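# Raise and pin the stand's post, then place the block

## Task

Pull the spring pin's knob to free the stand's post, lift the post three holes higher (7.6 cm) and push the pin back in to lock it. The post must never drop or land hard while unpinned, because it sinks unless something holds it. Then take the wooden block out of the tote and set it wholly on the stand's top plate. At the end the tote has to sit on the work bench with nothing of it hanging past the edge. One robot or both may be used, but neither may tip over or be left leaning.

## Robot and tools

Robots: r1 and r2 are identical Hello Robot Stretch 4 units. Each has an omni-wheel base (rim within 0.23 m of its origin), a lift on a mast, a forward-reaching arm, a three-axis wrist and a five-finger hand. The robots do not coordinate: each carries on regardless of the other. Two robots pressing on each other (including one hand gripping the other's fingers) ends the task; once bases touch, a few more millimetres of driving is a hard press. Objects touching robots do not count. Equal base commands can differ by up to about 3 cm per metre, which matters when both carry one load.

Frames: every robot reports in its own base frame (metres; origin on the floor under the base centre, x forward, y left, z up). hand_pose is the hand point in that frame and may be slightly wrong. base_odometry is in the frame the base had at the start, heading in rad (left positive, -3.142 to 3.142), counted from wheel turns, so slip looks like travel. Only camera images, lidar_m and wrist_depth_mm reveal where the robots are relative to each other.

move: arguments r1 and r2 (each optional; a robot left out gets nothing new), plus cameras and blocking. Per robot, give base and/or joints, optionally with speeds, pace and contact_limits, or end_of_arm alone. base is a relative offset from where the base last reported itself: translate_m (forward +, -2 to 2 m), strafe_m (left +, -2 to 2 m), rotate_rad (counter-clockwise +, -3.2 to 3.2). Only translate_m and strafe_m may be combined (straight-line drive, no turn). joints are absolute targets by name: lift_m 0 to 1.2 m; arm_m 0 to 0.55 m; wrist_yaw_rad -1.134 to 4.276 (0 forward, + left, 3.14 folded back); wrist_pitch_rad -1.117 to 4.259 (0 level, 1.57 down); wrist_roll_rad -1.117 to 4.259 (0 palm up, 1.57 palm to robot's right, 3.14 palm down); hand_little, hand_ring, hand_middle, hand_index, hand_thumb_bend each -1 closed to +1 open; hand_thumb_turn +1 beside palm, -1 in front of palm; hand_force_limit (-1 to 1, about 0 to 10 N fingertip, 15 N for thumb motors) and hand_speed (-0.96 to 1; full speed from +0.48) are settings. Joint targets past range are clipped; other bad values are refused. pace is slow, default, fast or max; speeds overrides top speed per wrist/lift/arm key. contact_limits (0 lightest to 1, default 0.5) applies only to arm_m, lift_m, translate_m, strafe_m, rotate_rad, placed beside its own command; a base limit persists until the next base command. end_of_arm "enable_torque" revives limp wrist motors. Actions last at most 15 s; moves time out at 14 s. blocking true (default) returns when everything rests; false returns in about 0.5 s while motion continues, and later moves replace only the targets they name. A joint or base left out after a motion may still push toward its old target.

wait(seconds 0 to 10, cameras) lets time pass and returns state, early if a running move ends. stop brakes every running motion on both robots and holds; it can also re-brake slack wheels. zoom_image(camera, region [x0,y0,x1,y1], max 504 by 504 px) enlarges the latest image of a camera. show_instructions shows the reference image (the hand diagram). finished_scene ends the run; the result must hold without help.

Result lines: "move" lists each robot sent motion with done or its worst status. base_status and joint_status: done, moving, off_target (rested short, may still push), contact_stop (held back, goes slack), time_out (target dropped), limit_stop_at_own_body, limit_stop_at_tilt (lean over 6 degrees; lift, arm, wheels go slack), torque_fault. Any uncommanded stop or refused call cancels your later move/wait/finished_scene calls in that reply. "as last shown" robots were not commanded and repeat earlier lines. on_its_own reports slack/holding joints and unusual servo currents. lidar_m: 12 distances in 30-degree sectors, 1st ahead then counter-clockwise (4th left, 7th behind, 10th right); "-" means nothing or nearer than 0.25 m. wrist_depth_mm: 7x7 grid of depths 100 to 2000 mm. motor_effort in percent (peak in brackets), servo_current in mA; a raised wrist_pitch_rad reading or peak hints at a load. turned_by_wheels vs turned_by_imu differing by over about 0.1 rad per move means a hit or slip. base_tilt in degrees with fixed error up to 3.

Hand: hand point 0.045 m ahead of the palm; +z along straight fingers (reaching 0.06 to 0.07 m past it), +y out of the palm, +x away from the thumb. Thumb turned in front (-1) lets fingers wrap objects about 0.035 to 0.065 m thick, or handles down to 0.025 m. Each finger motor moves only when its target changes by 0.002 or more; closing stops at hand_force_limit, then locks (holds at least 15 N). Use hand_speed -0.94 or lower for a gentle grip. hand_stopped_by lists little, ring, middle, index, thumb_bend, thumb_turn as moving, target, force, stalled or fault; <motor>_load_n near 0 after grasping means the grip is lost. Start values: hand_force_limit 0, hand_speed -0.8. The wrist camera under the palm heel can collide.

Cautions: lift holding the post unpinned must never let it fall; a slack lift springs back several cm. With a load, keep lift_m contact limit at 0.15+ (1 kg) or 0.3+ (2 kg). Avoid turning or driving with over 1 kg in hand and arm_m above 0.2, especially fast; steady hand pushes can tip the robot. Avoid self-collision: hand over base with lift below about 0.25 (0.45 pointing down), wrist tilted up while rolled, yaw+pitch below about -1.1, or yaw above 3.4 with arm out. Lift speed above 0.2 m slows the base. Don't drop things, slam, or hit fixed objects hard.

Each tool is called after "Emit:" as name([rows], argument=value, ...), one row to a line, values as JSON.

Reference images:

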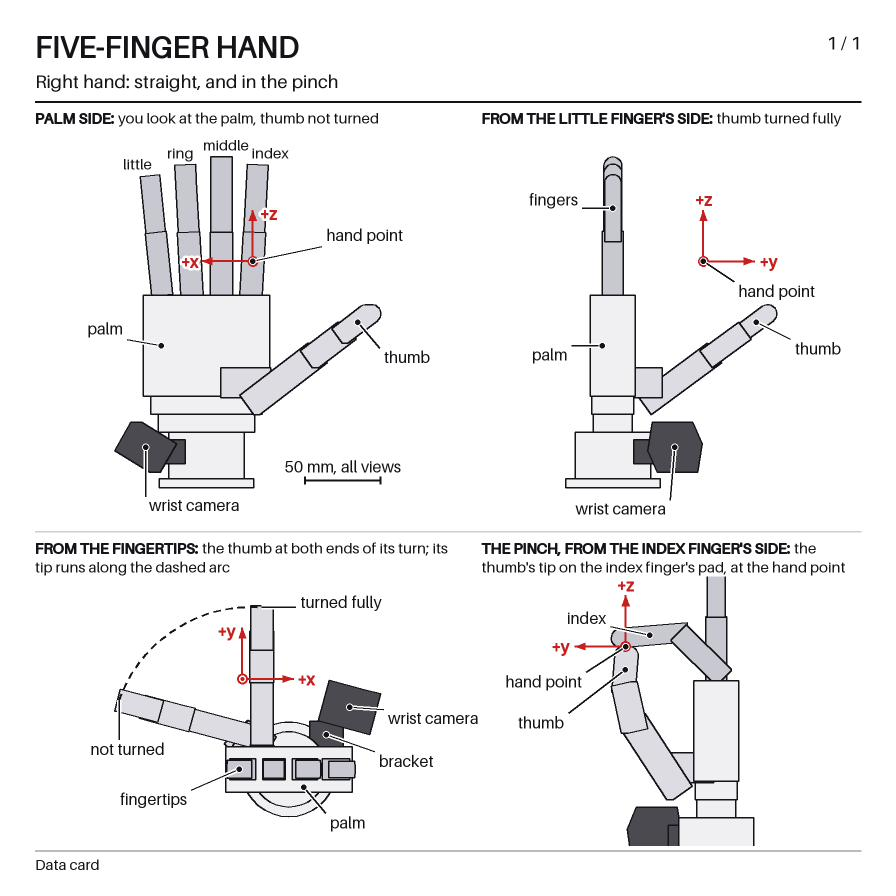

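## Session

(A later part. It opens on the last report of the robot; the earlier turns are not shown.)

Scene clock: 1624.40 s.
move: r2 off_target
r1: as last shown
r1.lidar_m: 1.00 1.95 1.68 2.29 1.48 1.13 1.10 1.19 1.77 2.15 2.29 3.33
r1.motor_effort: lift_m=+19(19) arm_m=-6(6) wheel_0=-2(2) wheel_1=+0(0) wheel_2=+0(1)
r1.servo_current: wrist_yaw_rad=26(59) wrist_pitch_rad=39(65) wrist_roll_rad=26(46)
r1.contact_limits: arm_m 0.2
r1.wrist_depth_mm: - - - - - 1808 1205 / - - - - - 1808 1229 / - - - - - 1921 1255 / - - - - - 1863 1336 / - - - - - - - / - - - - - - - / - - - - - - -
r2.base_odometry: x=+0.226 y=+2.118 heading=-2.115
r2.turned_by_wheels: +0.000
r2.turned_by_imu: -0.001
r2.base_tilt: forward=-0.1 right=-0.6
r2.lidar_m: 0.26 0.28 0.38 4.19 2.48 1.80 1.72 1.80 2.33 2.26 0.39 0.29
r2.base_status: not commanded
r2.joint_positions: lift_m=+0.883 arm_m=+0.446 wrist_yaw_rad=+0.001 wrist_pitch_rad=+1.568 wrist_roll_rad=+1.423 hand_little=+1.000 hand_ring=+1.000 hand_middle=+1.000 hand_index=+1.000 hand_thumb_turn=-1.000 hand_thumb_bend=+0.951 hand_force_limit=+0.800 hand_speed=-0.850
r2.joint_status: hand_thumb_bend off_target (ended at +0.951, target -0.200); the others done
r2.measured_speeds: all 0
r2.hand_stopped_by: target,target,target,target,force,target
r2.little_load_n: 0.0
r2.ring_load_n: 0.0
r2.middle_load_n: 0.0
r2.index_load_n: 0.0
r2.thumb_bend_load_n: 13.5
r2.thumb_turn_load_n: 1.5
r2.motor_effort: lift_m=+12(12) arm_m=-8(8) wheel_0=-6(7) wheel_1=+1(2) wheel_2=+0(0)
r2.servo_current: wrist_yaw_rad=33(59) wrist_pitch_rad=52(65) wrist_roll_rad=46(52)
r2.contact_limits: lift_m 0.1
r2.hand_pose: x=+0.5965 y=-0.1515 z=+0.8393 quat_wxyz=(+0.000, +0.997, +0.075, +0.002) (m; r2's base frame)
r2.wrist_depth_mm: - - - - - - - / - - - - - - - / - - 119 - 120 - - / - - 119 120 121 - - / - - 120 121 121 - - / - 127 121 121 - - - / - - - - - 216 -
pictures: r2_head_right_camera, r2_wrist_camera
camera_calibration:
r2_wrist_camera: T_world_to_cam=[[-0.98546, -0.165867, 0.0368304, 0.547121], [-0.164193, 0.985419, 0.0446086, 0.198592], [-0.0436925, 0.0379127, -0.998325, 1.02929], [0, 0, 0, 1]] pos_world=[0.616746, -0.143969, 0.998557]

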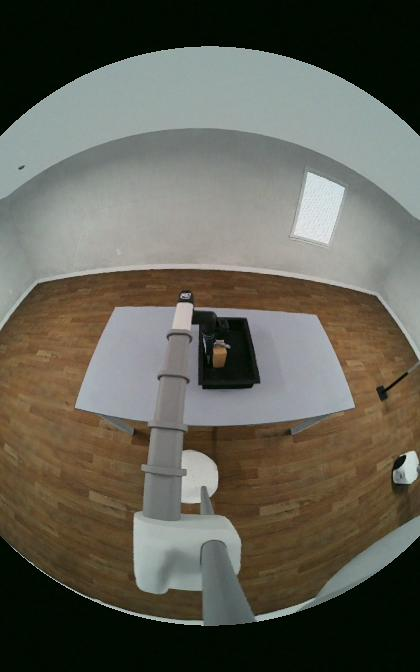

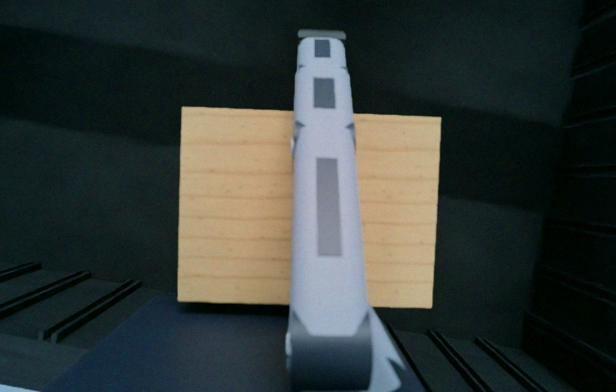

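Emit:
move(r2={"joints": {"hand_thumb_bend": 1, "hand_speed": -0.5}})

Emit:
move(r2={"joints": {"lift_m": 0.890}, "speeds": {"lift_m": 0.05}})

Emit:
move(r2={"joints": {"hand_force_limit": 1.0, "hand_speed": -0.85, "hand_thumb_bend": 0.0}}, cameras=["r2_wrist_camera"])

Scene clock: 1649.93 s.
move: r2 done
r1: as last shown
r1.turned_by_imu: +0.001
r1.base_tilt: forward=+0.0 right=-0.9
r1.lidar_m: 1.02 1.94 1.68 2.30 1.48 1.14 1.10 1.20 1.77 2.14 2.28 3.32
r1.thumb_turn_load_n: 0.5
r1.motor_effort: lift_m=+19(19) arm_m=-5(6) wheel_0=-2(2) wheel_1=+0(0) wheel_2=+0(0)
r1.servo_current: wrist_yaw_rad=33(65) wrist_pitch_rad=46(52) wrist_roll_rad=33(39)
r1.contact_limits: arm_m 0.2
r1.wrist_depth_mm: - - - - - 1808 1229 / - - - - - 1808 1229 / - - - - - 1863 1255 / - - - - - 1863 1308 / - - - - - - - / - - - - - - - / - - - - - - -
r2.base_odometry: x=+0.226 y=+2.118 heading=-2.115
r2.turned_by_wheels: +0.000
r2.turned_by_imu: -0.001
r2.base_tilt: forward=-0.2 right=-0.7
r2.lidar_m: 0.25 0.27 0.38 4.18 2.50 1.81 1.72 1.77 2.31 2.27 0.40 0.26
r2.base_status: not commanded
r2.joint_positions: lift_m=+0.883 arm_m=+0.446 wrist_yaw_rad=+0.001 wrist_pitch_rad=+1.568 wrist_roll_rad=+1.423 hand_little=+1.000 hand_ring=+1.000 hand_middle=+1.000 hand_index=+1.000 hand_thumb_turn=-1.000 hand_thumb_bend=+1.000 hand_force_limit=+0.800 hand_speed=-0.500
r2.joint_status: all done
r2.measured_speeds: all 0
r2.hand_stopped_by: target,target,target,target,target,target
r2.little_load_n: 0.0
r2.ring_load_n: 0.0
r2.middle_load_n: 0.0
r2.index_load_n: 0.0
r2.thumb_bend_load_n: 2.5
r2.thumb_turn_load_n: 1.5
r2.motor_effort: lift_m=+11(12) arm_m=-8(8) wheel_0=-6(7) wheel_1=+1(2) wheel_2=+0(0)
r2.servo_current: wrist_yaw_rad=46(46) wrist_pitch_rad=52(59) wrist_roll_rad=33(46)
r2.contact_limits: lift_m 0.1
r2.hand_pose: x=+0.5965 y=-0.1515 z=+0.8393 quat_wxyz=(+0.000, +0.997, +0.075, +0.002) (m; r2's base frame)
r2.wrist_depth_mm: - - - - - - - / - - - - - - - / - - 118 - 119 - - / - - 118 119 120 - - / - - 119 120 121 - - / - 127 120 120 - - - / - - - - - 213 -
pictures: none

Scene clock: 1650.53 s.
move: r2 done
r1: as last shown
r1.turned_by_imu: +0.000
r1.lidar_m: 1.01 1.95 1.68 2.32 1.47 1.12 1.10 1.20 1.74 2.15 2.29 3.31
r1.thumb_turn_load_n: 0.0
r1.motor_effort: lift_m=+19(19) arm_m=-6(6) wheel_0=-2(2) wheel_1=+0(0) wheel_2=+0(0)
r1.servo_current: wrist_yaw_rad=46(52) wrist_pitch_rad=46(52) wrist_roll_rad=33(39)
r1.contact_limits: arm_m 0.2
r1.wrist_depth_mm: - - - - - 1808 1229 / - - - - - 1863 1255 / - - - - - 1808 1255 / - - - - - 1863 1336 / - - - - - - - / - - - - - - - / - - - - - - -
r2.base_odometry: x=+0.226 y=+2.118 heading=-2.115
r2.turned_by_wheels: +0.000
r2.turned_by_imu: +0.000
r2.base_tilt: forward=-0.2 right=-0.7
r2.lidar_m: 0.25 0.28 0.37 4.20 2.51 1.81 1.71 1.80 2.31 2.28 0.38 0.28
r2.base_status: not commanded
r2.joint_positions: lift_m=+0.890 arm_m=+0.446 wrist_yaw_rad=+0.001 wrist_pitch_rad=+1.568 wrist_roll_rad=+1.423 hand_little=+1.000 hand_ring=+1.000 hand_middle=+1.000 hand_index=+1.000 hand_thumb_turn=-1.000 hand_thumb_bend=+1.000 hand_force_limit=+0.800 hand_speed=-0.500
r2.joint_status: all done
r2.measured_speeds: all 0
r2.hand_stopped_by: target,target,target,target,target,target
r2.little_load_n: 0.0
r2.ring_load_n: 0.0
r2.middle_load_n: 0.0
r2.index_load_n: 0.0
r2.thumb_bend_load_n: 0.0
r2.thumb_turn_load_n: 0.0
r2.motor_effort: lift_m=+21(24) arm_m=-8(8) wheel_0=-6(6) wheel_1=+2(2) wheel_2=+0(0)
r2.servo_current: wrist_yaw_rad=39(52) wrist_pitch_rad=52(59) wrist_roll_rad=33(52)
r2.hand_pose: x=+0.5965 y=-0.1515 z=+0.8465 quat_wxyz=(+0.000, +0.997, +0.075, +0.002) (m; r2's base frame)
r2.wrist_depth_mm: - - - - - - - / - - - 106 - - - / - - 121 122 123 - - / - - 122 - 124 - - / - - 123 124 125 - - / - 127 123 124 - - - / - - - - - 204 -
pictures: none

Scene clock: 1654.77 s.
move: r2 off_target
r1: as last shown
r1.turned_by_imu: +0.002
r1.lidar_m: 1.01 1.97 1.69 2.30 1.48 1.12 1.10 1.20 1.76 2.15 2.28 3.31
r1.motor_effort: lift_m=+19(19) arm_m=-6(6) wheel_0=-2(2) wheel_1=+0(1) wheel_2=+0(1)
r1.servo_current: wrist_yaw_rad=46(78) wrist_pitch_rad=39(65) wrist_roll_rad=33(39)
r1.contact_limits: arm_m 0.2
r1.wrist_depth_mm: - - - - - 1808 1229 / - - - - - 1863 1255 / - - - - - 1921 1229 / - - - - - 1863 1366 / - - - - - - - / - - - - - - - / - - - - - - -
r2.base_odometry: x=+0.226 y=+2.118 heading=-2.115
r2.turned_by_wheels: +0.000
r2.turned_by_imu: -0.001
r2.base_tilt: forward=-0.1 right=-0.7
r2.lidar_m: 0.25 0.30 0.38 4.19 2.49 1.82 1.72 1.81 2.30 2.28 0.38 0.28
r2.base_status: not commanded
r2.joint_positions: lift_m=+0.890 arm_m=+0.446 wrist_yaw_rad=+0.001 wrist_pitch_rad=+1.568 wrist_roll_rad=+1.423 hand_little=+1.000 hand_ring=+1.000 hand_middle=+1.000 hand_index=+1.000 hand_thumb_turn=-1.000 hand_thumb_bend=+0.730 hand_force_limit=+1.000 hand_speed=-0.850
r2.joint_status: hand_thumb_bend off_target (ended at +0.730, target +0.000); the others done
r2.measured_speeds: all 0
r2.hand_stopped_by: target,target,target,target,force,target
r2.little_load_n: 0.0
r2.ring_load_n: 0.0
r2.middle_load_n: 0.0
r2.index_load_n: 0.0
r2.thumb_bend_load_n: 15.5
r2.thumb_turn_load_n: -1.0
r2.motor_effort: lift_m=+18(21) arm_m=-7(8) wheel_0=-6(7) wheel_1=+2(2) wheel_2=+0(1)
r2.servo_current: wrist_yaw_rad=39(59) wrist_pitch_rad=59(65) wrist_roll_rad=39(59)
r2.hand_pose: x=+0.5965 y=-0.1515 z=+0.8468 quat_wxyz=(+0.000, +0.997, +0.075, +0.002) (m; r2's base frame)
r2.wrist_depth_mm: - - - - - - - / - - - 118 - - - / - - 124 124 126 - - / - - 125 - 126 - - / - - 125 126 127 - - / - 127 126 126 - - - / - - - - - 206 -
pictures: r2_wrist_camera
camera_calibration:
r2_wrist_camera: T_world_to_cam=[[-0.985444, -0.165964, 0.0368261, 0.546829], [-0.16429, 0.985403, 0.0446119, 0.198315], [-0.0436926, 0.0379124, -0.998325, 1.03668], [0, 0, 0, 1]] pos_world=[0.616746, -0.143969, 1.00596]

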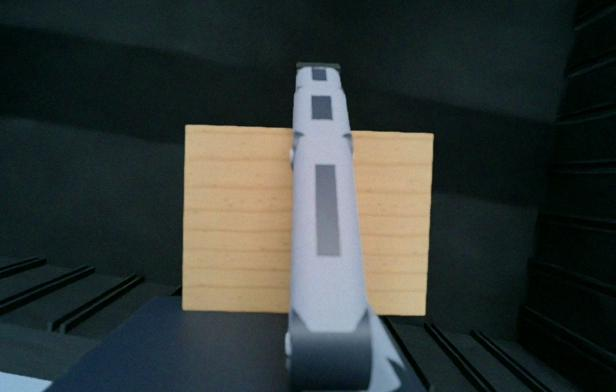

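Emit:
move(r2={"joints": {"lift_m": 0.905}, "speeds": {"lift_m": 0.03}}, cameras=["r2_wrist_camera"])

Scene clock: 1661.23 s.
move: r2 done
r1.base_odometry: x=+1.200 y=-0.976 heading=+0.794
r1.turned_by_wheels: +0.000
r1.turned_by_imu: +0.001
r1.base_tilt: forward=+0.1 right=-0.9
r1.lidar_m: 1.02 1.96 1.68 2.31 1.48 1.14 1.10 1.17 1.76 2.16 2.28 3.33
r1.base_status: not commanded
r1.joint_positions: lift_m=+0.726 arm_m=+0.003 wrist_yaw_rad=+0.002 wrist_pitch_rad=+0.005 wrist_roll_rad=+1.568 hand_little=+1.000 hand_ring=+1.000 hand_middle=+1.000 hand_index=+1.000 hand_thumb_turn=+0.855 hand_thumb_bend=+1.000 hand_force_limit=+0.300 hand_speed=+0.300
r1.joint_status: not commanded
r1.measured_speeds: all 0
r1.hand_stopped_by: target,target,target,target,target,stalled
r1.little_load_n: 0.0
r1.ring_load_n: 0.0
r1.middle_load_n: 0.0
r1.index_load_n: 0.0
r1.thumb_bend_load_n: 0.0
r1.thumb_turn_load_n: 0.0
r1.motor_effort: lift_m=+19(19) arm_m=-6(6) wheel_0=-2(2) wheel_1=+0(0) wheel_2=+0(0)
r1.servo_current: wrist_yaw_rad=33(59) wrist_pitch_rad=39(52) wrist_roll_rad=26(39)
r1.contact_limits: arm_m 0.2
r1.hand_pose: x=+0.3950 y=-0.1473 z=+0.8720 quat_wxyz=(+0.000, +0.709, +0.001, +0.705) (m; r1's base frame)
r1.wrist_depth_mm: - - - - - 1756 1229 / - - - - - 1808 1229 / - - - - - 1808 1229 / - - - - - 1863 1308 / - - - - - - - / - - - - - - - / - - - - - - -
r2.base_odometry: x=+0.226 y=+2.118 heading=-2.115
r2.turned_by_wheels: +0.000
r2.turned_by_imu: -0.001
r2.base_tilt: forward=-0.1 right=-0.7
r2.lidar_m: 0.25 0.26 0.38 4.20 2.49 1.80 1.70 1.79 2.32 2.26 0.38 0.29
r2.base_status: not commanded
r2.joint_positions: lift_m=+0.905 arm_m=+0.446 wrist_yaw_rad=+0.001 wrist_pitch_rad=+1.568 wrist_roll_rad=+1.423 hand_little=+1.000 hand_ring=+1.000 hand_middle=+1.000 hand_index=+1.000 hand_thumb_turn=-1.000 hand_thumb_bend=+0.727 hand_force_limit=+1.000 hand_speed=-0.850
r2.joint_status: all done
r2.measured_speeds: all 0
r2.hand_stopped_by: target,target,target,target,force,target
r2.little_load_n: 0.0
r2.ring_load_n: 0.0
r2.middle_load_n: 0.0
r2.index_load_n: 0.0
r2.thumb_bend_load_n: 0.0
r2.thumb_turn_load_n: 0.0
r2.motor_effort: lift_m=+21(24) arm_m=-7(8) wheel_0=-6(7) wheel_1=+1(2) wheel_2=+0(1)
r2.servo_current: wrist_yaw_rad=52(52) wrist_pitch_rad=59(59) wrist_roll_rad=46(52)
r2.hand_pose: x=+0.5965 y=-0.1515 z=+0.8615 quat_wxyz=(+0.000, +0.997, +0.075, +0.002) (m; r2's base frame)
r2.wrist_depth_mm: - - - - - - - / - - - 116 - - - / - - 136 137 138 - - / - - 137 - 139 - - / - - 138 138 - - - / - 127 131 131 - - - / - - - - - 206 -
pictures: r2_wrist_camera
camera_calibration:
r2_wrist_camera: T_world_to_cam=[[-0.985444, -0.165964, 0.0368261, 0.546284], [-0.16429, 0.985403, 0.0446119, 0.197655], [-0.0436926, 0.0379124, -0.998325, 1.05145], [0, 0, 0, 1]] pos_world=[0.616746, -0.143969, 1.02076]

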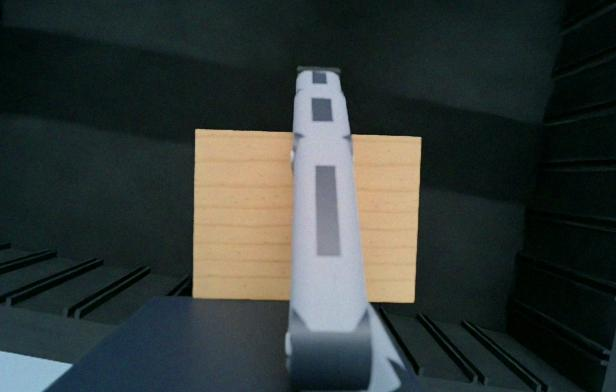

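Emit:
move(r2={"joints": {"hand_thumb_bend": 1, "hand_speed": 0.0}})

Emit:
move(r2={"joints": {"lift_m": 1.1, "hand_force_limit": -0.3}})

Emit:
move(r2={"joints": {"wrist_yaw_rad": 1.72, "wrist_pitch_rad": 0.61, "wrist_roll_rad": 3.14}}, cameras=["r2_wrist_camera", "r2_head_camera", "r2_head_right_camera"])

Scene clock: 1921.53 s.
move: r2 done
r1: as last shown
r1.lidar_m: 1.01 1.94 1.67 2.33 1.46 1.13 1.11 1.19 1.75 2.15 2.29 3.29
r1.servo_current: wrist_yaw_rad=46(46) wrist_pitch_rad=46(46) wrist_roll_rad=26(33)
r1.contact_limits: arm_m 0.2
r1.wrist_depth_mm: - - - - - 1863 1229 / - - - - - 1756 1229 / - - - - - 1863 1229 / - - - - - 1863 1308 / - - - - - - - / - - - - - - - / - - - - - - -
r2.base_odometry: x=+0.226 y=+2.118 heading=-2.115
r2.turned_by_wheels: +0.000
r2.turned_by_imu: -0.001
r2.base_tilt: forward=-0.1 right=-0.7
r2.lidar_m: 0.26 0.27 0.39 4.19 2.51 1.81 1.71 1.79 2.32 2.28 0.40 0.29
r2.base_status: not commanded
r2.joint_positions: lift_m=+0.905 arm_m=+0.446 wrist_yaw_rad=+0.001 wrist_pitch_rad=+1.568 wrist_roll_rad=+1.423 hand_little=+1.000 hand_ring=+1.000 hand_middle=+1.000 hand_index=+1.000 hand_thumb_turn=-1.000 hand_thumb_bend=+1.000 hand_force_limit=+1.000 hand_speed=+0.000
r2.joint_status: all done
r2.measured_speeds: all 0
r2.hand_stopped_by: target,target,target,target,target,target
r2.little_load_n: 0.0
r2.ring_load_n: 0.0
r2.middle_load_n: 0.0
r2.index_load_n: 0.0
r2.thumb_bend_load_n: -0.5
r2.thumb_turn_load_n: 0.0
r2.motor_effort: lift_m=+21(21) arm_m=-8(8) wheel_0=-7(7) wheel_1=+1(2) wheel_2=+0(1)
r2.servo_current: wrist_yaw_rad=39(52) wrist_pitch_rad=59(59) wrist_roll_rad=46(46)
r2.hand_pose: x=+0.5965 y=-0.1515 z=+0.8615 quat_wxyz=(+0.000, +0.997, +0.075, +0.002) (m; r2's base frame)
r2.wrist_depth_mm: - - - - - - - / - - - 107 - - - / - - 136 - - - - / - - 137 - 139 - - / - - 138 139 - - - / - 127 131 131 - - - / - - - - - 207 -
pictures: none

Scene clock: 1923.43 s.
move: r2 done
r1: as last shown
r1.base_tilt: forward=+0.0 right=-0.9
r1.lidar_m: 1.02 1.95 1.68 2.32 1.49 1.14 1.11 1.19 1.75 2.15 2.29 3.34
r1.motor_effort: lift_m=+19(19) arm_m=-6(6) wheel_0=-2(2) wheel_1=+0(0) wheel_2=+0(1)
r1.servo_current: wrist_yaw_rad=39(59) wrist_pitch_rad=39(59) wrist_roll_rad=33(39)
r1.contact_limits: arm_m 0.2
r1.wrist_depth_mm: - - - - - 1808 1229 / - - - - - 1863 1229 / - - - - - 1921 1255 / - - - - - 1863 1308 / - - - - - - - / - - - - - - - / - - - - - - -
r2.base_odometry: x=+0.226 y=+2.118 heading=-2.115
r2.turned_by_wheels: +0.000
r2.turned_by_imu: -0.001
r2.base_tilt: forward=-0.1 right=-0.8
r2.lidar_m: 0.27 0.27 0.37 4.20 2.50 1.79 1.73 1.78 2.32 2.28 0.40 0.28
r2.base_status: not commanded
r2.joint_positions: lift_m=+1.100 arm_m=+0.446 wrist_yaw_rad=+0.001 wrist_pitch_rad=+1.568 wrist_roll_rad=+1.423 hand_little=+1.000 hand_ring=+1.000 hand_middle=+1.000 hand_index=+1.000 hand_thumb_turn=-1.000 hand_thumb_bend=+1.000 hand_force_limit=-0.300 hand_speed=+0.000
r2.joint_status: all done
r2.measured_speeds: all 0
r2.hand_stopped_by: target,target,target,target,target,target
r2.little_load_n: 0.0
r2.ring_load_n: 0.0
r2.middle_load_n: 0.0
r2.index_load_n: 0.0
r2.thumb_bend_load_n: -0.5
r2.thumb_turn_load_n: 0.0
r2.motor_effort: lift_m=+21(25) arm_m=-8(8) wheel_0=-6(7) wheel_1=+1(2) wheel_2=+0(1)
r2.servo_current: wrist_yaw_rad=46(52) wrist_pitch_rad=52(65) wrist_roll_rad=26(52)
r2.hand_pose: x=+0.5965 y=-0.1515 z=+1.0565 quat_wxyz=(+0.000, +0.997, +0.075, +0.002) (m; r2's base frame)
r2.wrist_depth_mm: - - - 362 - - - / - - - 107 - - - / 355 - - - - - - / - - - 332 - - 1229 / - - - - - - 1255 / - - 129 - - - 1255 / - - - - - - 1255
pictures: none

Scene clock: 1925.03 s.
move: r2 done
r1: as last shown
r1.base_tilt: forward=+0.1 right=-0.9
r1.lidar_m: 1.02 1.94 1.68 2.31 1.47 1.13 1.10 1.20 1.75 2.15 2.28 3.30
r1.motor_effort: lift_m=+19(19) arm_m=-6(6) wheel_0=-2(2) wheel_1=+0(0) wheel_2=+0(0)
r1.servo_current: wrist_yaw_rad=33(59) wrist_pitch_rad=46(52) wrist_roll_rad=33(39)
r1.contact_limits: arm_m 0.2
r1.wrist_depth_mm: - - - - - 1808 1229 / - - - - - 1863 1255 / - - - - - 1863 1281 / - - - - - 1863 1308 / - - - - - - - / - - - - - - - / - - - - - - -
r2.base_odometry: x=+0.226 y=+2.118 heading=-2.115
r2.turned_by_wheels: +0.000
r2.turned_by_imu: +0.000
r2.base_tilt: forward=-0.1 right=-0.7
r2.lidar_m: 0.26 0.28 0.39 4.20 2.50 1.81 1.72 1.77 2.33 2.28 0.37 0.28
r2.base_status: not commanded
r2.joint_positions: lift_m=+1.100 arm_m=+0.446 wrist_yaw_rad=+1.718 wrist_pitch_rad=+0.619 wrist_roll_rad=+3.137 hand_little=+1.000 hand_ring=+1.000 hand_middle=+1.000 hand_index=+1.000 hand_thumb_turn=-1.000 hand_thumb_bend=+1.000 hand_force_limit=-0.300 hand_speed=+0.000
r2.joint_status: all done
r2.measured_speeds: all 0
r2.hand_stopped_by: target,target,target,target,target,target
r2.little_load_n: 0.0
r2.ring_load_n: 0.0
r2.middle_load_n: 0.0
r2.index_load_n: 0.0
r2.thumb_bend_load_n: 0.0
r2.thumb_turn_load_n: 0.0
r2.motor_effort: lift_m=+21(22) arm_m=-6(8) wheel_0=-6(7) wheel_1=+2(2) wheel_2=+0(1)
r2.servo_current: wrist_yaw_rad=52(104) wrist_pitch_rad=65(156) wrist_roll_rad=33(111)
r2.hand_pose: x=+0.6520 y=+0.1521 z=+1.1004 quat_wxyz=(-0.457, +0.886, +0.068, -0.033) (m; r2's base frame)
r2.wrist_depth_mm: - - - - - - - / - - - 106 - - 1430 / 1756 - - - - - 1661 / - - - - - - - / - - - - - - - / - - 131 - - - - / - - - - - - -
pictures: r2_head_camera, r2_head_right_camera, r2_wrist_camera
camera_calibration:
r2_wrist_camera: T_world_to_cam=[[-0.981465, -0.191567, 0.00539403, 0.678453], [-0.0996101, 0.53398, 0.839609, -0.951346], [-0.163721, 0.82351, -0.543164, 0.738736], [0, 0, 0, 1]] pos_world=[0.692061, 0.0296122, 1.19635]

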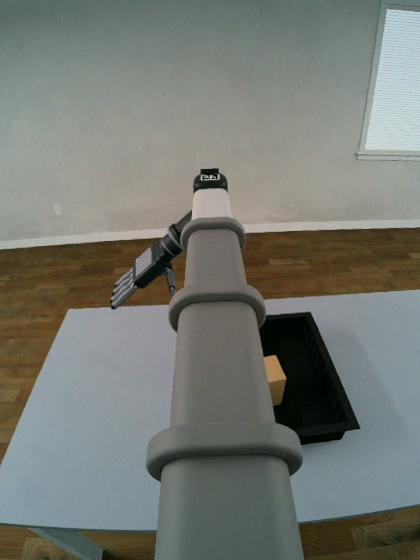

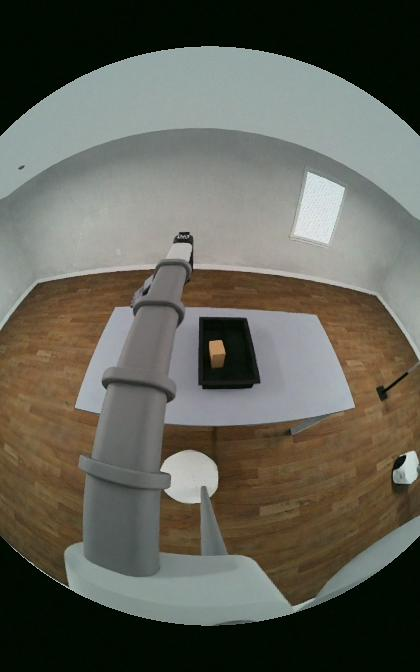

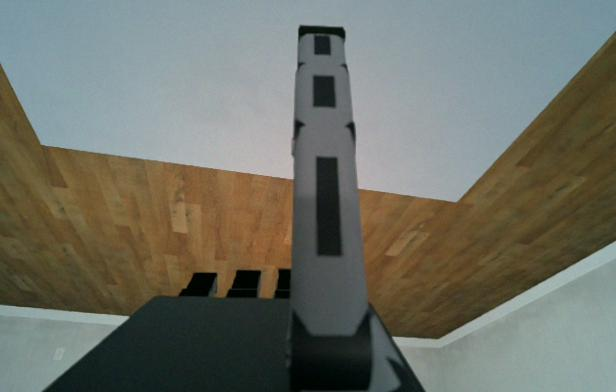

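Emit:
move(r2={"joints": {"wrist_yaw_rad": 1.685, "wrist_pitch_rad": 0.6, "hand_ring": 0.5, "hand_middle": 0.5, "hand_index": 0.5, "hand_little": 0.5}})

Scene clock: 1965.10 s.
move: r2 done
r1: as last shown
r1.base_tilt: forward=+0.0 right=-0.8
r1.lidar_m: 1.00 1.96 1.68 2.31 1.48 1.14 1.11 1.18 1.74 2.15 2.28 3.33
r1.motor_effort: lift_m=+19(19) arm_m=-6(6) wheel_0=-2(2) wheel_1=+0(0) wheel_2=+0(1)
r1.servo_current: wrist_yaw_rad=39(72) wrist_pitch_rad=33(52) wrist_roll_rad=33(39)
r1.contact_limits: arm_m 0.2
r1.wrist_depth_mm: - - - - - 1808 1229 / - - - - - 1808 1255 / - - - - - 1921 1281 / - - - - - 1863 1308 / - - - - - - - / - - - - - - - / - - - - - - -
r2.base_odometry: x=+0.226 y=+2.118 heading=-2.115
r2.turned_by_wheels: +0.000
r2.turned_by_imu: -0.001
r2.base_tilt: forward=-0.1 right=-0.7
r2.lidar_m: 0.25 0.28 0.37 4.19 2.50 1.80 1.73 1.79 2.31 2.27 0.39 0.28
r2.base_status: not commanded
r2.joint_positions: lift_m=+1.100 arm_m=+0.446 wrist_yaw_rad=+1.687 wrist_pitch_rad=+0.610 wrist_roll_rad=+3.137 hand_little=+0.500 hand_ring=+0.500 hand_middle=+0.500 hand_index=+0.500 hand_thumb_turn=-1.000 hand_thumb_bend=+1.000 hand_force_limit=-0.300 hand_speed=+0.000
r2.joint_status: all done
r2.measured_speeds: all 0
r2.hand_stopped_by: target,target,target,target,target,target
r2.little_load_n: 0.0
r2.ring_load_n: 0.0
r2.middle_load_n: 0.0
r2.index_load_n: 0.0
r2.thumb_bend_load_n: -0.5
r2.thumb_turn_load_n: 0.0
r2.motor_effort: lift_m=+21(22) arm_m=-6(7) wheel_0=-6(6) wheel_1=+1(2) wheel_2=+0(1)
r2.servo_current: wrist_yaw_rad=33(59) wrist_pitch_rad=65(85) wrist_roll_rad=20(46)
r2.hand_pose: x=+0.6566 y=+0.1526 z=+1.1018 quat_wxyz=(-0.462, +0.885, +0.053, -0.026) (m; r2's base frame)
r2.wrist_depth_mm: - - - - - - - / 1430 - - 107 - - 1430 / 1756 - - - - - 1661 / - - - - - - - / - - - - - - - / - - 140 - - - - / - - - - - - -
pictures: none

Emit:
move(r2={"base": {"strafe_m": -0.295}, "joints": {"arm_m": 0.38}, "pace": "slow"}, cameras=["r2_wrist_camera", "r2_head_camera"])

Scene clock: 1978.60 s.
move: r2 done
r1: as last shown
r1.turned_by_imu: +0.003
r1.base_tilt: forward=+0.1 right=-0.9
r1.lidar_m: 1.01 1.95 1.68 2.09 1.50 1.14 1.10 1.18 1.76 2.15 2.29 3.29
r1.motor_effort: lift_m=+19(19) arm_m=-6(7) wheel_0=-2(2) wheel_1=+0(1) wheel_2=+0(1)
r1.servo_current: wrist_yaw_rad=46(65) wrist_pitch_rad=26(59) wrist_roll_rad=33(39)
r1.contact_limits: arm_m 0.2
r1.wrist_depth_mm: - - - - - 1863 1205 / - - - - - 1756 1255 / - - - - - 1863 1281 / - - - - - 1863 1336 / - - - - - - - / - - - - - - - / - - - - - - -
r2.base_odometry: x=-0.026 y=+2.270 heading=-2.114
r2.turned_by_wheels: +0.000
r2.turned_by_imu: -0.002
r2.base_tilt: forward=-0.1 right=-0.7
r2.lidar_m: 0.26 0.29 0.40 4.48 2.48 1.81 1.72 1.79 2.00 1.98 0.39 0.28
r2.base_status: done
r2.joint_positions: lift_m=+1.100 arm_m=+0.380 wrist_yaw_rad=+1.687 wrist_pitch_rad=+0.609 wrist_roll_rad=+3.137 hand_little=+0.500 hand_ring=+0.500 hand_middle=+0.500 hand_index=+0.500 hand_thumb_turn=-1.000 hand_thumb_bend=+1.000 hand_force_limit=-0.300 hand_speed=+0.000
r2.joint_status: all done
r2.measured_speeds: all 0
r2.hand_stopped_by: target,target,target,target,target,target
r2.little_load_n: 0.0
r2.ring_load_n: 0.0
r2.middle_load_n: 0.0
r2.index_load_n: 0.0
r2.thumb_bend_load_n: -0.5
r2.thumb_turn_load_n: 0.0
r2.motor_effort: lift_m=+21(22) arm_m=-7(14) wheel_0=+7(13) wheel_1=-2(9) wheel_2=+0(7)
r2.servo_current: wrist_yaw_rad=33(52) wrist_pitch_rad=65(78) wrist_roll_rad=39(52)
r2.hand_pose: x=+0.5907 y=+0.1527 z=+1.1018 quat_wxyz=(-0.462, +0.885, +0.053, -0.026) (m; r2's base frame)
r2.wrist_depth_mm: - - - - - - 1255 / - - - 107 - - 1464 / - - - - - 1661 1708 / - - - - - - - / - - 190 - - - - / - - 140 - - - - / - - - - - - -
pictures: r2_head_camera, r2_wrist_camera
camera_calibration:
r2_wrist_camera: T_world_to_cam=[[-0.987081, -0.160146, 0.00493659, 0.6174], [-0.0815533, 0.528709, 0.844876, -0.974567], [-0.137913, 0.833559, -0.534939, 0.703188], [0, 0, 0, 1]] pos_world=[0.626924, 0.027988, 1.1965]

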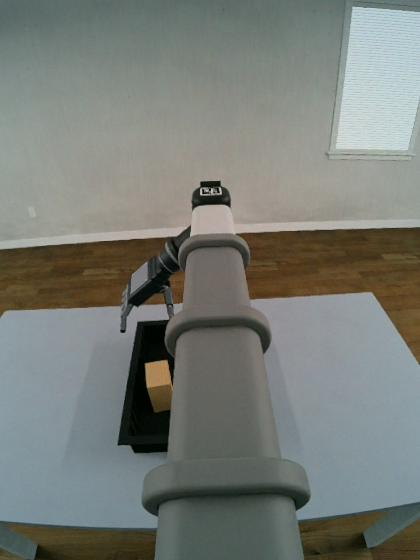

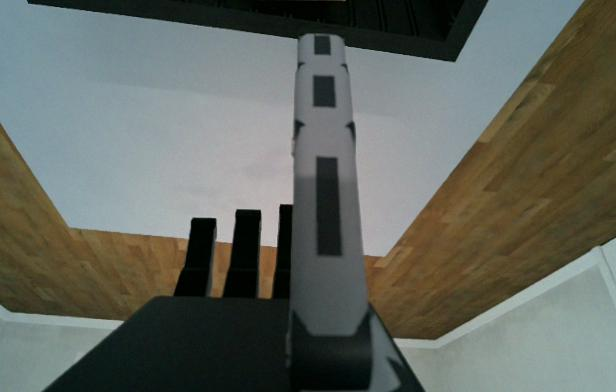

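Emit:
zoom_image(camera="r2_head_camera", region=[90, 220, 230, 460])

Scaled by 2.100 from the camera's 420x560 image, which has a finer 1200x1600 frame.

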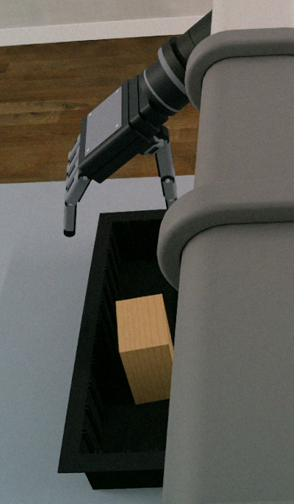

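Emit:
move(r2={"joints": {"lift_m": 0.95}, "contact_limits": {"lift_m": 0.1}, "speeds": {"lift_m": 0.15}}, cameras=["r2_wrist_camera", "r2_head_camera", "r2_head_left_camera"])

Emit:
zoom_image(camera="r2_head_camera", region=[90, 280, 230, 480])

Scene clock: 1999.60 s.
move: r2 done
r1: as last shown
r1.turned_by_imu: +0.002
r1.base_tilt: forward=+0.0 right=-0.9
r1.lidar_m: 1.02 1.94 1.68 2.09 1.46 1.12 1.10 1.21 1.76 2.15 2.26 3.31
r1.motor_effort: lift_m=+19(19) arm_m=-5(6) wheel_0=-2(2) wheel_1=+0(0) wheel_2=+0(1)
r1.servo_current: wrist_yaw_rad=46(59) wrist_pitch_rad=26(59) wrist_roll_rad=26(39)
r1.contact_limits: arm_m 0.2
r1.wrist_depth_mm: - - - - - 1808 1255 / - - - - - 1808 1229 / - - - - - 1863 1255 / - - - - - 1921 1336 / - - - - - - - / - - - - - - - / - - - - - - -
r2.base_odometry: x=-0.026 y=+2.270 heading=-2.114
r2.turned_by_wheels: +0.000
r2.turned_by_imu: -0.001
r2.base_tilt: forward=-0.1 right=-0.8
r2.lidar_m: 0.26 0.29 0.40 4.49 2.48 1.80 1.72 1.77 2.02 1.99 0.40 0.29
r2.base_status: not commanded
r2.joint_positions: lift_m=+0.950 arm_m=+0.380 wrist_yaw_rad=+1.687 wrist_pitch_rad=+0.609 wrist_roll_rad=+3.137 hand_little=+0.500 hand_ring=+0.500 hand_middle=+0.500 hand_index=+0.500 hand_thumb_turn=-1.000 hand_thumb_bend=+1.000 hand_force_limit=-0.300 hand_speed=+0.000
r2.joint_status: all done
r2.measured_speeds: all 0
r2.hand_stopped_by: target,target,target,target,target,target
r2.little_load_n: 0.0
r2.ring_load_n: 0.0
r2.middle_load_n: 0.0
r2.index_load_n: 0.0
r2.thumb_bend_load_n: 0.0
r2.thumb_turn_load_n: 0.0
r2.motor_effort: lift_m=+16(21) arm_m=-8(8) wheel_0=+7(7) wheel_1=-2(3) wheel_2=+0(0)
r2.servo_current: wrist_yaw_rad=39(52) wrist_pitch_rad=78(78) wrist_roll_rad=39(46)
r2.contact_limits: lift_m 0.1
r2.hand_pose: x=+0.5907 y=+0.1527 z=+0.9522 quat_wxyz=(-0.462, +0.885, +0.053, -0.026) (m; r2's base frame)
r2.wrist_depth_mm: 298 - 186 192 - - - / 272 - 198 186 - - - / - - 224 - - - - / - - - - - - 1808 / - - - - - - - / - - 140 - - - - / - - - - - - -
pictures: r2_head_camera, r2_head_left_camera, r2_wrist_camera
camera_calibration:
r2_wrist_camera: T_world_to_cam=[[-0.987081, -0.160146, 0.00493659, 0.618139], [-0.0815533, 0.528709, 0.844876, -0.848173], [-0.137913, 0.833559, -0.534939, 0.623161], [0, 0, 0, 1]] pos_world=[0.626924, 0.027988, 1.0469]

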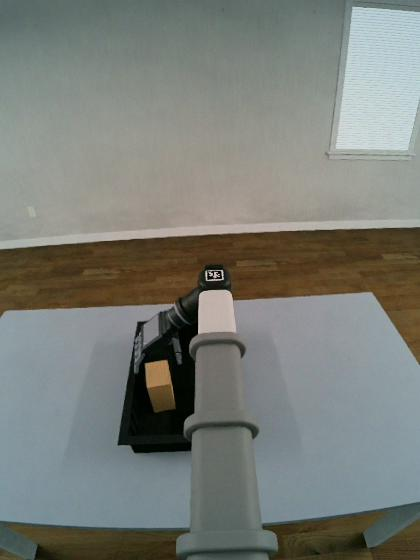

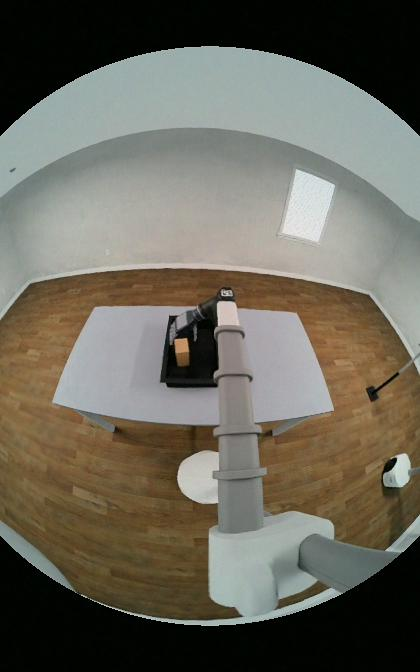

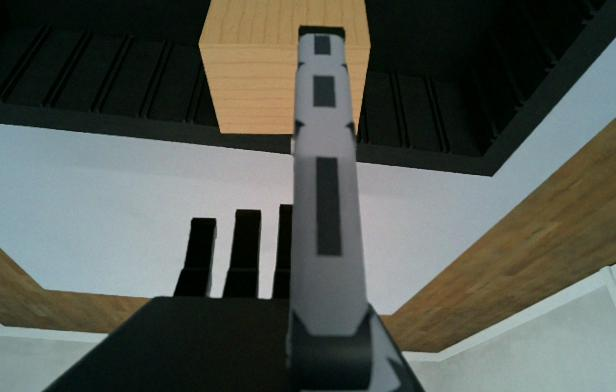

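Scaled by 2.520 from the camera's 420x560 image, which has a finer 1200x1600 frame.

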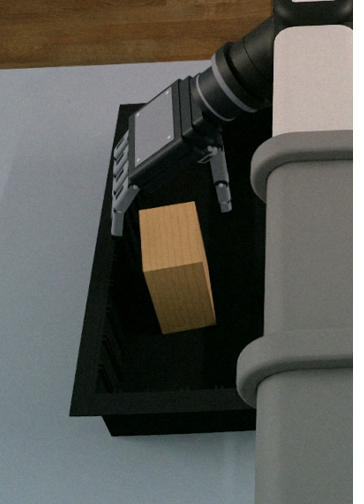

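Emit:
zoom_image(camera="r2_wrist_camera", region=[180, 0, 400, 220])

Scaled by 2.291.

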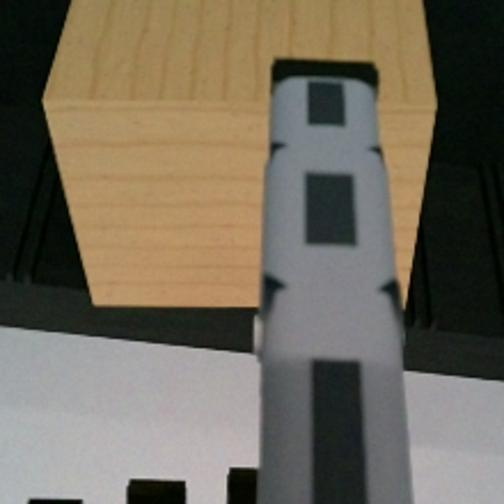

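Emit:
move(r2={"base": {"strafe_m": 0.013}, "joints": {"hand_ring": 0.65, "hand_middle": 0.65, "hand_index": 0.65, "hand_little": 0.65}, "pace": "slow"})

Emit:
move(r2={"joints": {"lift_m": 0.905}, "contact_limits": {"lift_m": 0.1}, "speeds": {"lift_m": 0.1}}, cameras=["r2_wrist_camera", "r2_head_camera"])

Emit:
zoom_image(camera="r2_wrist_camera", region=[120, 0, 480, 230])

Emit:
zoom_image(camera="r2_head_camera", region=[90, 280, 230, 480])

Scene clock: 2095.53 s.
move: r2 done
r1: as last shown
r1.lidar_m: 1.03 1.95 1.70 2.12 1.48 1.13 1.11 1.18 1.74 2.16 2.30 3.30
r1.motor_effort: lift_m=+19(19) arm_m=-6(6) wheel_0=-2(2) wheel_1=+0(0) wheel_2=+0(1)
r1.servo_current: wrist_yaw_rad=46(65) wrist_pitch_rad=33(52) wrist_roll_rad=20(39)
r1.contact_limits: arm_m 0.2
r1.wrist_depth_mm: - - - - - 1808 1229 / - - - - - 1808 1255 / - - - - - 1863 1255 / - - - - - 1863 1336 / - - - - - - - / - - - - - - - / - - - - - - -
r2.base_odometry: x=-0.015 y=+2.264 heading=-2.114
r2.turned_by_wheels: +0.000
r2.turned_by_imu: -0.001
r2.base_tilt: forward=-0.1 right=-0.7
r2.lidar_m: 0.25 0.27 0.37 4.48 2.47 1.81 1.72 1.78 2.01 2.00 0.40 0.29
r2.base_status: done
r2.joint_positions: lift_m=+0.950 arm_m=+0.380 wrist_yaw_rad=+1.687 wrist_pitch_rad=+0.609 wrist_roll_rad=+3.137 hand_little=+0.650 hand_ring=+0.650 hand_middle=+0.650 hand_index=+0.650 hand_thumb_turn=-1.000 hand_thumb_bend=+1.000 hand_force_limit=-0.300 hand_speed=+0.000
r2.joint_status: all done
r2.measured_speeds: all 0
r2.hand_stopped_by: target,target,target,target,target,target
r2.little_load_n: 0.0
r2.ring_load_n: 0.0
r2.middle_load_n: 0.0
r2.index_load_n: 0.0
r2.thumb_bend_load_n: 0.0
r2.thumb_turn_load_n: 0.0
r2.motor_effort: lift_m=+16(17) arm_m=-8(8) wheel_0=-6(10) wheel_1=+4(8) wheel_2=+0(7)
r2.servo_current: wrist_yaw_rad=33(46) wrist_pitch_rad=65(78) wrist_roll_rad=39(46)
r2.contact_limits: lift_m 0.1
r2.hand_pose: x=+0.5907 y=+0.1527 z=+0.9522 quat_wxyz=(-0.462, +0.885, +0.053, -0.026) (m; r2's base frame)
r2.wrist_depth_mm: 281 - 175 175 - - - / 257 - 204 186 - - - / - - - - - - - / - - - - - - 1756 / - - - - - - - / - - 131 - - - - / - - - - - - -
pictures: none

Scene clock: 2096.60 s.
move: r2 done
r1.base_odometry: x=+1.200 y=-0.976 heading=+0.794
r1.turned_by_wheels: +0.000
r1.turned_by_imu: +0.000
r1.base_tilt: forward=+0.0 right=-0.8
r1.lidar_m: 1.01 1.96 1.69 2.11 1.47 1.14 1.11 1.19 1.75 2.15 2.28 3.30
r1.base_status: not commanded
r1.joint_positions: lift_m=+0.726 arm_m=+0.003 wrist_yaw_rad=+0.002 wrist_pitch_rad=+0.005 wrist_roll_rad=+1.568 hand_little=+1.000 hand_ring=+1.000 hand_middle=+1.000 hand_index=+1.000 hand_thumb_turn=+0.855 hand_thumb_bend=+1.000 hand_force_limit=+0.300 hand_speed=+0.300
r1.joint_status: not commanded
r1.measured_speeds: all 0
r1.hand_stopped_by: target,target,target,target,target,stalled
r1.little_load_n: 0.0
r1.ring_load_n: 0.0
r1.middle_load_n: 0.0
r1.index_load_n: 0.0
r1.thumb_bend_load_n: 0.0
r1.thumb_turn_load_n: 0.5
r1.motor_effort: lift_m=+19(19) arm_m=-6(6) wheel_0=-2(2) wheel_1=+0(1) wheel_2=+0(0)
r1.servo_current: wrist_yaw_rad=39(52) wrist_pitch_rad=46(59) wrist_roll_rad=33(46)
r1.contact_limits: arm_m 0.2
r1.hand_pose: x=+0.3950 y=-0.1473 z=+0.8720 quat_wxyz=(+0.000, +0.709, +0.001, +0.705) (m; r1's base frame)
r1.wrist_depth_mm: - - - - - 1808 1229 / - - - - - 1756 1229 / - - - - - 1863 1229 / - - - - - 1863 1336 / - - - - - - - / - - - - - - - / - - - - - - -
r2.base_odometry: x=-0.015 y=+2.264 heading=-2.114
r2.turned_by_wheels: +0.000
r2.turned_by_imu: +0.000
r2.base_tilt: forward=-0.1 right=-0.7
r2.lidar_m: 0.27 0.29 0.37 4.47 2.48 1.81 1.72 1.78 2.00 1.99 0.41 0.28
r2.base_status: not commanded
r2.joint_positions: lift_m=+0.905 arm_m=+0.380 wrist_yaw_rad=+1.687 wrist_pitch_rad=+0.609 wrist_roll_rad=+3.137 hand_little=+0.650 hand_ring=+0.650 hand_middle=+0.650 hand_index=+0.650 hand_thumb_turn=-1.000 hand_thumb_bend=+1.000 hand_force_limit=-0.300 hand_speed=+0.000
r2.joint_status: all done
r2.measured_speeds: all 0
r2.hand_stopped_by: target,target,target,target,target,target
r2.little_load_n: 0.0
r2.ring_load_n: 0.0
r2.middle_load_n: 0.0
r2.index_load_n: 0.0
r2.thumb_bend_load_n: 0.0
r2.thumb_turn_load_n: 0.0
r2.motor_effort: lift_m=+16(22) arm_m=-7(8) wheel_0=-5(6) wheel_1=+3(4) wheel_2=+0(0)
r2.servo_current: wrist_yaw_rad=39(52) wrist_pitch_rad=72(78) wrist_roll_rad=39(46)
r2.contact_limits: lift_m 0.1
r2.hand_pose: x=+0.5907 y=+0.1527 z=+0.9072 quat_wxyz=(-0.462, +0.885, +0.053, -0.026) (m; r2's base frame)
r2.wrist_depth_mm: - - 165 169 - - - / 253 - 148 144 148 - - / 232 - 167 167 - 268 - / - - - - - - 1808 / - - - - - - - / - 127 131 - - - - / - - - - - - -
pictures: r2_head_camera, r2_wrist_camera
camera_calibration:
r2_wrist_camera: T_world_to_cam=[[-0.987081, -0.160146, 0.00493659, 0.618361], [-0.0815533, 0.528709, 0.844876, -0.810238], [-0.137913, 0.833559, -0.534939, 0.599142], [0, 0, 0, 1]] pos_world=[0.626924, 0.027988, 1.002]

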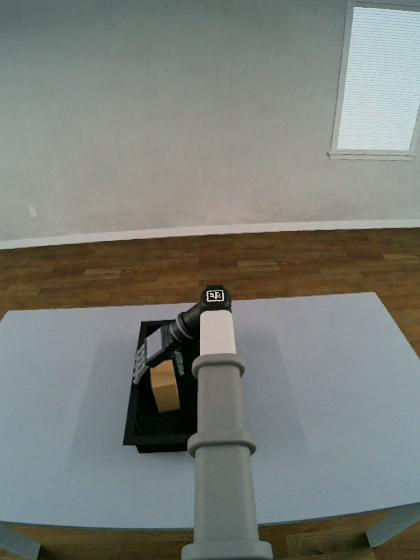

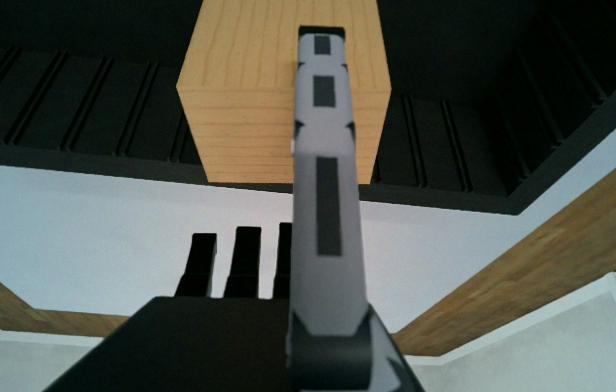

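Scaled by 1.400.

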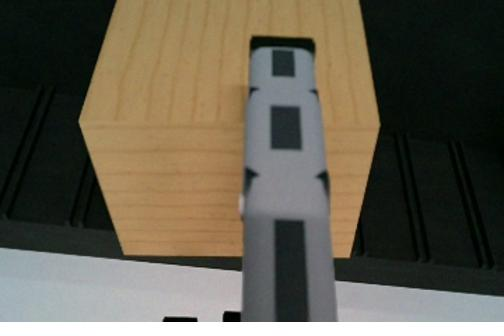

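Scaled by 2.520 from the camera's 420x560 image, which has a finer 1200x1600 frame.

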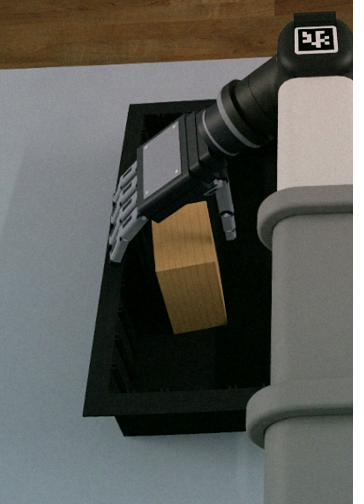

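Emit:
move(r2={"joints": {"lift_m": 0.862}, "contact_limits": {"lift_m": 0.1}, "speeds": {"lift_m": 0.06}}, cameras=["r2_wrist_camera", "r2_head_camera"])

Emit:
zoom_image(camera="r2_wrist_camera", region=[120, 20, 480, 300])

Emit:
zoom_image(camera="r2_head_camera", region=[90, 280, 230, 480])

Scene clock: 2126.77 s.
move: r2 done
r1: as last shown
r1.turned_by_imu: +0.002
r1.base_tilt: forward=+0.1 right=-0.8
r1.lidar_m: 1.00 1.96 1.70 2.11 1.47 1.13 1.09 1.20 1.73 2.16 2.30 3.30
r1.thumb_turn_load_n: 0.0
r1.motor_effort: lift_m=+18(19) arm_m=-6(6) wheel_0=-2(2) wheel_1=+0(0) wheel_2=+0(1)
r1.servo_current: wrist_yaw_rad=26(59) wrist_pitch_rad=33(46) wrist_roll_rad=26(39)
r1.contact_limits: arm_m 0.2
r1.wrist_depth_mm: - - - - - 1808 1229 / - - - - - 1756 1255 / - - - - - 1808 1255 / - - - - - 1863 1336 / - - - - - - - / - - - - - - - / - - - - - - -
r2.base_odometry: x=-0.015 y=+2.264 heading=-2.115
r2.turned_by_wheels: +0.000
r2.turned_by_imu: -0.001
r2.base_tilt: forward=-0.1 right=-0.7
r2.lidar_m: 0.26 0.29 0.38 4.48 2.48 1.81 1.71 1.78 2.02 2.00 0.41 0.28
r2.base_status: not commanded
r2.joint_positions: lift_m=+0.862 arm_m=+0.380 wrist_yaw_rad=+1.687 wrist_pitch_rad=+0.602 wrist_roll_rad=+3.137 hand_little=+0.650 hand_ring=+0.650 hand_middle=+0.650 hand_index=+0.650 hand_thumb_turn=-1.000 hand_thumb_bend=+1.000 hand_force_limit=-0.300 hand_speed=+0.000
r2.joint_status: all done
r2.measured_speeds: all 0
r2.hand_stopped_by: target,target,target,target,target,target
r2.little_load_n: 0.0
r2.ring_load_n: 0.0
r2.middle_load_n: 0.5
r2.index_load_n: 0.0
r2.thumb_bend_load_n: 0.0
r2.thumb_turn_load_n: 0.0
r2.motor_effort: lift_m=+14(18) arm_m=-8(8) wheel_0=-6(6) wheel_1=+3(4) wheel_2=+0(0)
r2.servo_current: wrist_yaw_rad=33(52) wrist_pitch_rad=46(72) wrist_roll_rad=39(52)
r2.contact_limits: lift_m 0.1
r2.hand_pose: x=+0.5905 y=+0.1539 z=+0.8655 quat_wxyz=(-0.465, +0.883, +0.053, -0.026) (m; r2's base frame)
r2.wrist_depth_mm: - - 160 160 - - - / - - 138 132 - - - / 223 127 124 - - 268 - / - 207 136 136 - 245 - / - - 167 - - - - / - 126 131 - - - - / - - - - - - -
pictures: r2_head_camera, r2_wrist_camera
camera_calibration:
r2_wrist_camera: T_world_to_cam=[[-0.987093, -0.160075, 0.00492003, 0.61859], [-0.0805532, 0.522809, 0.848635, -0.77858], [-0.138418, 0.837285, -0.528956, 0.570277], [0, 0, 0, 1]] pos_world=[0.626825, 0.028585, 0.959338]

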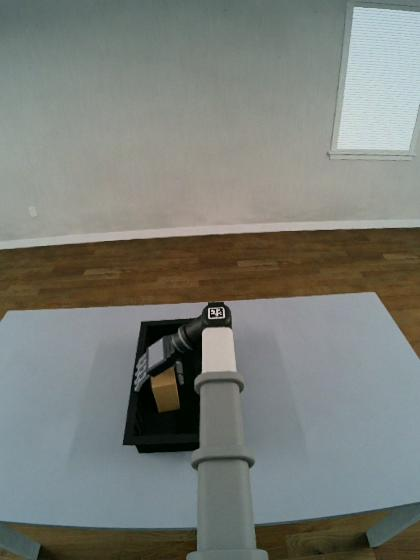

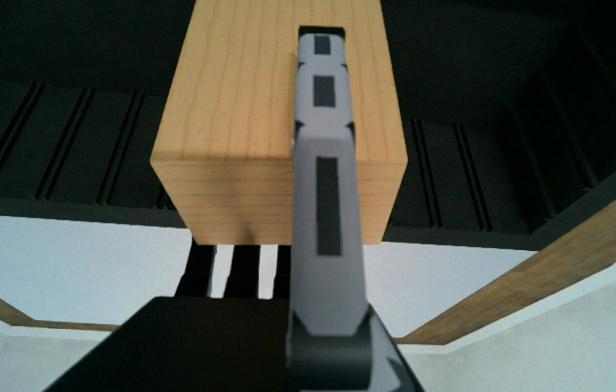

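Scaled by 1.400.

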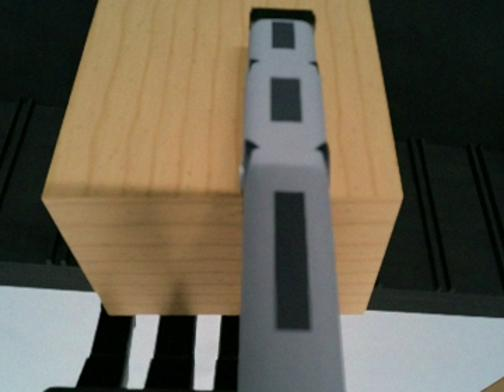

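Scaled by 2.520 from the camera's 420x560 image, which has a finer 1200x1600 frame.

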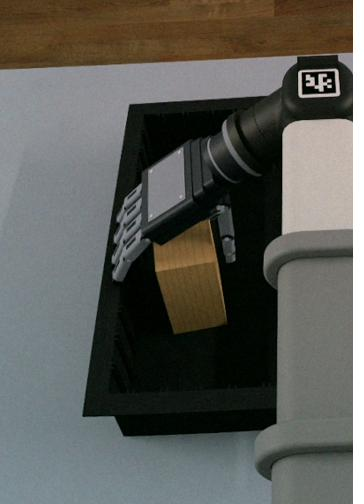

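Emit:
move(r2={"joints": {"hand_ring": 0.27, "hand_middle": 0.27, "hand_index": 0.27, "hand_little": 0.35, "hand_force_limit": -0.2, "hand_speed": -0.7}}, cameras=["r2_wrist_camera"])

Scene clock: 2178.87 s.
move: r2 off_target
r1: as last shown
r1.base_tilt: forward=+0.1 right=-0.9
r1.lidar_m: 1.01 1.97 1.69 2.10 1.48 1.13 1.10 1.18 1.77 2.16 2.29 3.30
r1.thumb_turn_load_n: 0.5
r1.motor_effort: lift_m=+19(19) arm_m=-6(6) wheel_0=-2(2) wheel_1=+0(1) wheel_2=+0(0)
r1.servo_current: wrist_yaw_rad=26(59) wrist_pitch_rad=46(59) wrist_roll_rad=33(39)
r1.contact_limits: arm_m 0.2
r1.wrist_depth_mm: - - - - - 1863 1255 / - - - - - 1863 1229 / - - - - - 1863 1281 / - - - - - 1863 1336 / - - - - - - - / - - - - - - - / - - - - - - -
r2.base_odometry: x=-0.015 y=+2.264 heading=-2.115
r2.turned_by_wheels: +0.000
r2.turned_by_imu: -0.001
r2.base_tilt: forward=-0.1 right=-0.7
r2.lidar_m: 0.27 0.27 0.39 4.47 2.48 1.79 1.72 1.78 2.01 1.99 0.39 0.29
r2.base_status: not commanded
r2.joint_positions: lift_m=+0.862 arm_m=+0.380 wrist_yaw_rad=+1.687 wrist_pitch_rad=+0.602 wrist_roll_rad=+3.137 hand_little=+0.350 hand_ring=+0.270 hand_middle=+0.598 hand_index=+0.270 hand_thumb_turn=-1.000 hand_thumb_bend=+1.000 hand_force_limit=-0.200 hand_speed=-0.700
r2.joint_status: hand_middle off_target (ended at +0.598, target +0.270); the others done
r2.measured_speeds: all 0
r2.hand_stopped_by: target,target,force,target,target,target
r2.little_load_n: 0.0
r2.ring_load_n: 0.0
r2.middle_load_n: 3.0
r2.index_load_n: 0.0
r2.thumb_bend_load_n: 0.0
r2.thumb_turn_load_n: 0.0
r2.motor_effort: lift_m=+15(15) arm_m=-8(8) wheel_0=-5(6) wheel_1=+3(3) wheel_2=+0(1)
r2.servo_current: wrist_yaw_rad=52(59) wrist_pitch_rad=46(59) wrist_roll_rad=33(46)
r2.contact_limits: lift_m 0.1
r2.hand_pose: x=+0.5905 y=+0.1539 z=+0.8654 quat_wxyz=(-0.465, +0.883, +0.053, -0.026) (m; r2's base frame)
r2.wrist_depth_mm: - - 153 153 152 - - / 235 - 133 116 132 - - / - 122 121 - 121 267 - / - 210 138 - - - - / - - 167 - - - - / - 127 130 - - - - / - - - - - - -
pictures: r2_wrist_camera
camera_calibration:
r2_wrist_camera: T_world_to_cam=[[-0.987093, -0.160075, 0.00492003, 0.618591], [-0.0805532, 0.522809, 0.848635, -0.778495], [-0.138418, 0.837285, -0.528956, 0.570224], [0, 0, 0, 1]] pos_world=[0.626825, 0.028585, 0.959238]

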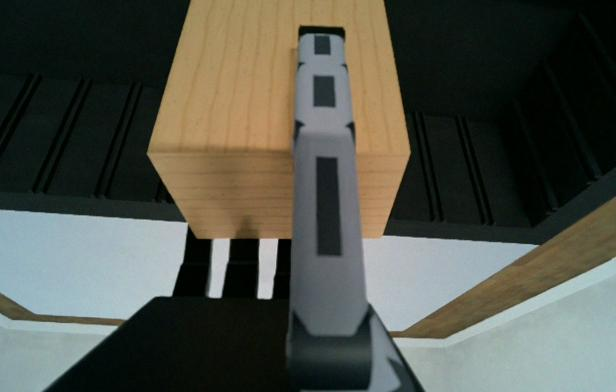

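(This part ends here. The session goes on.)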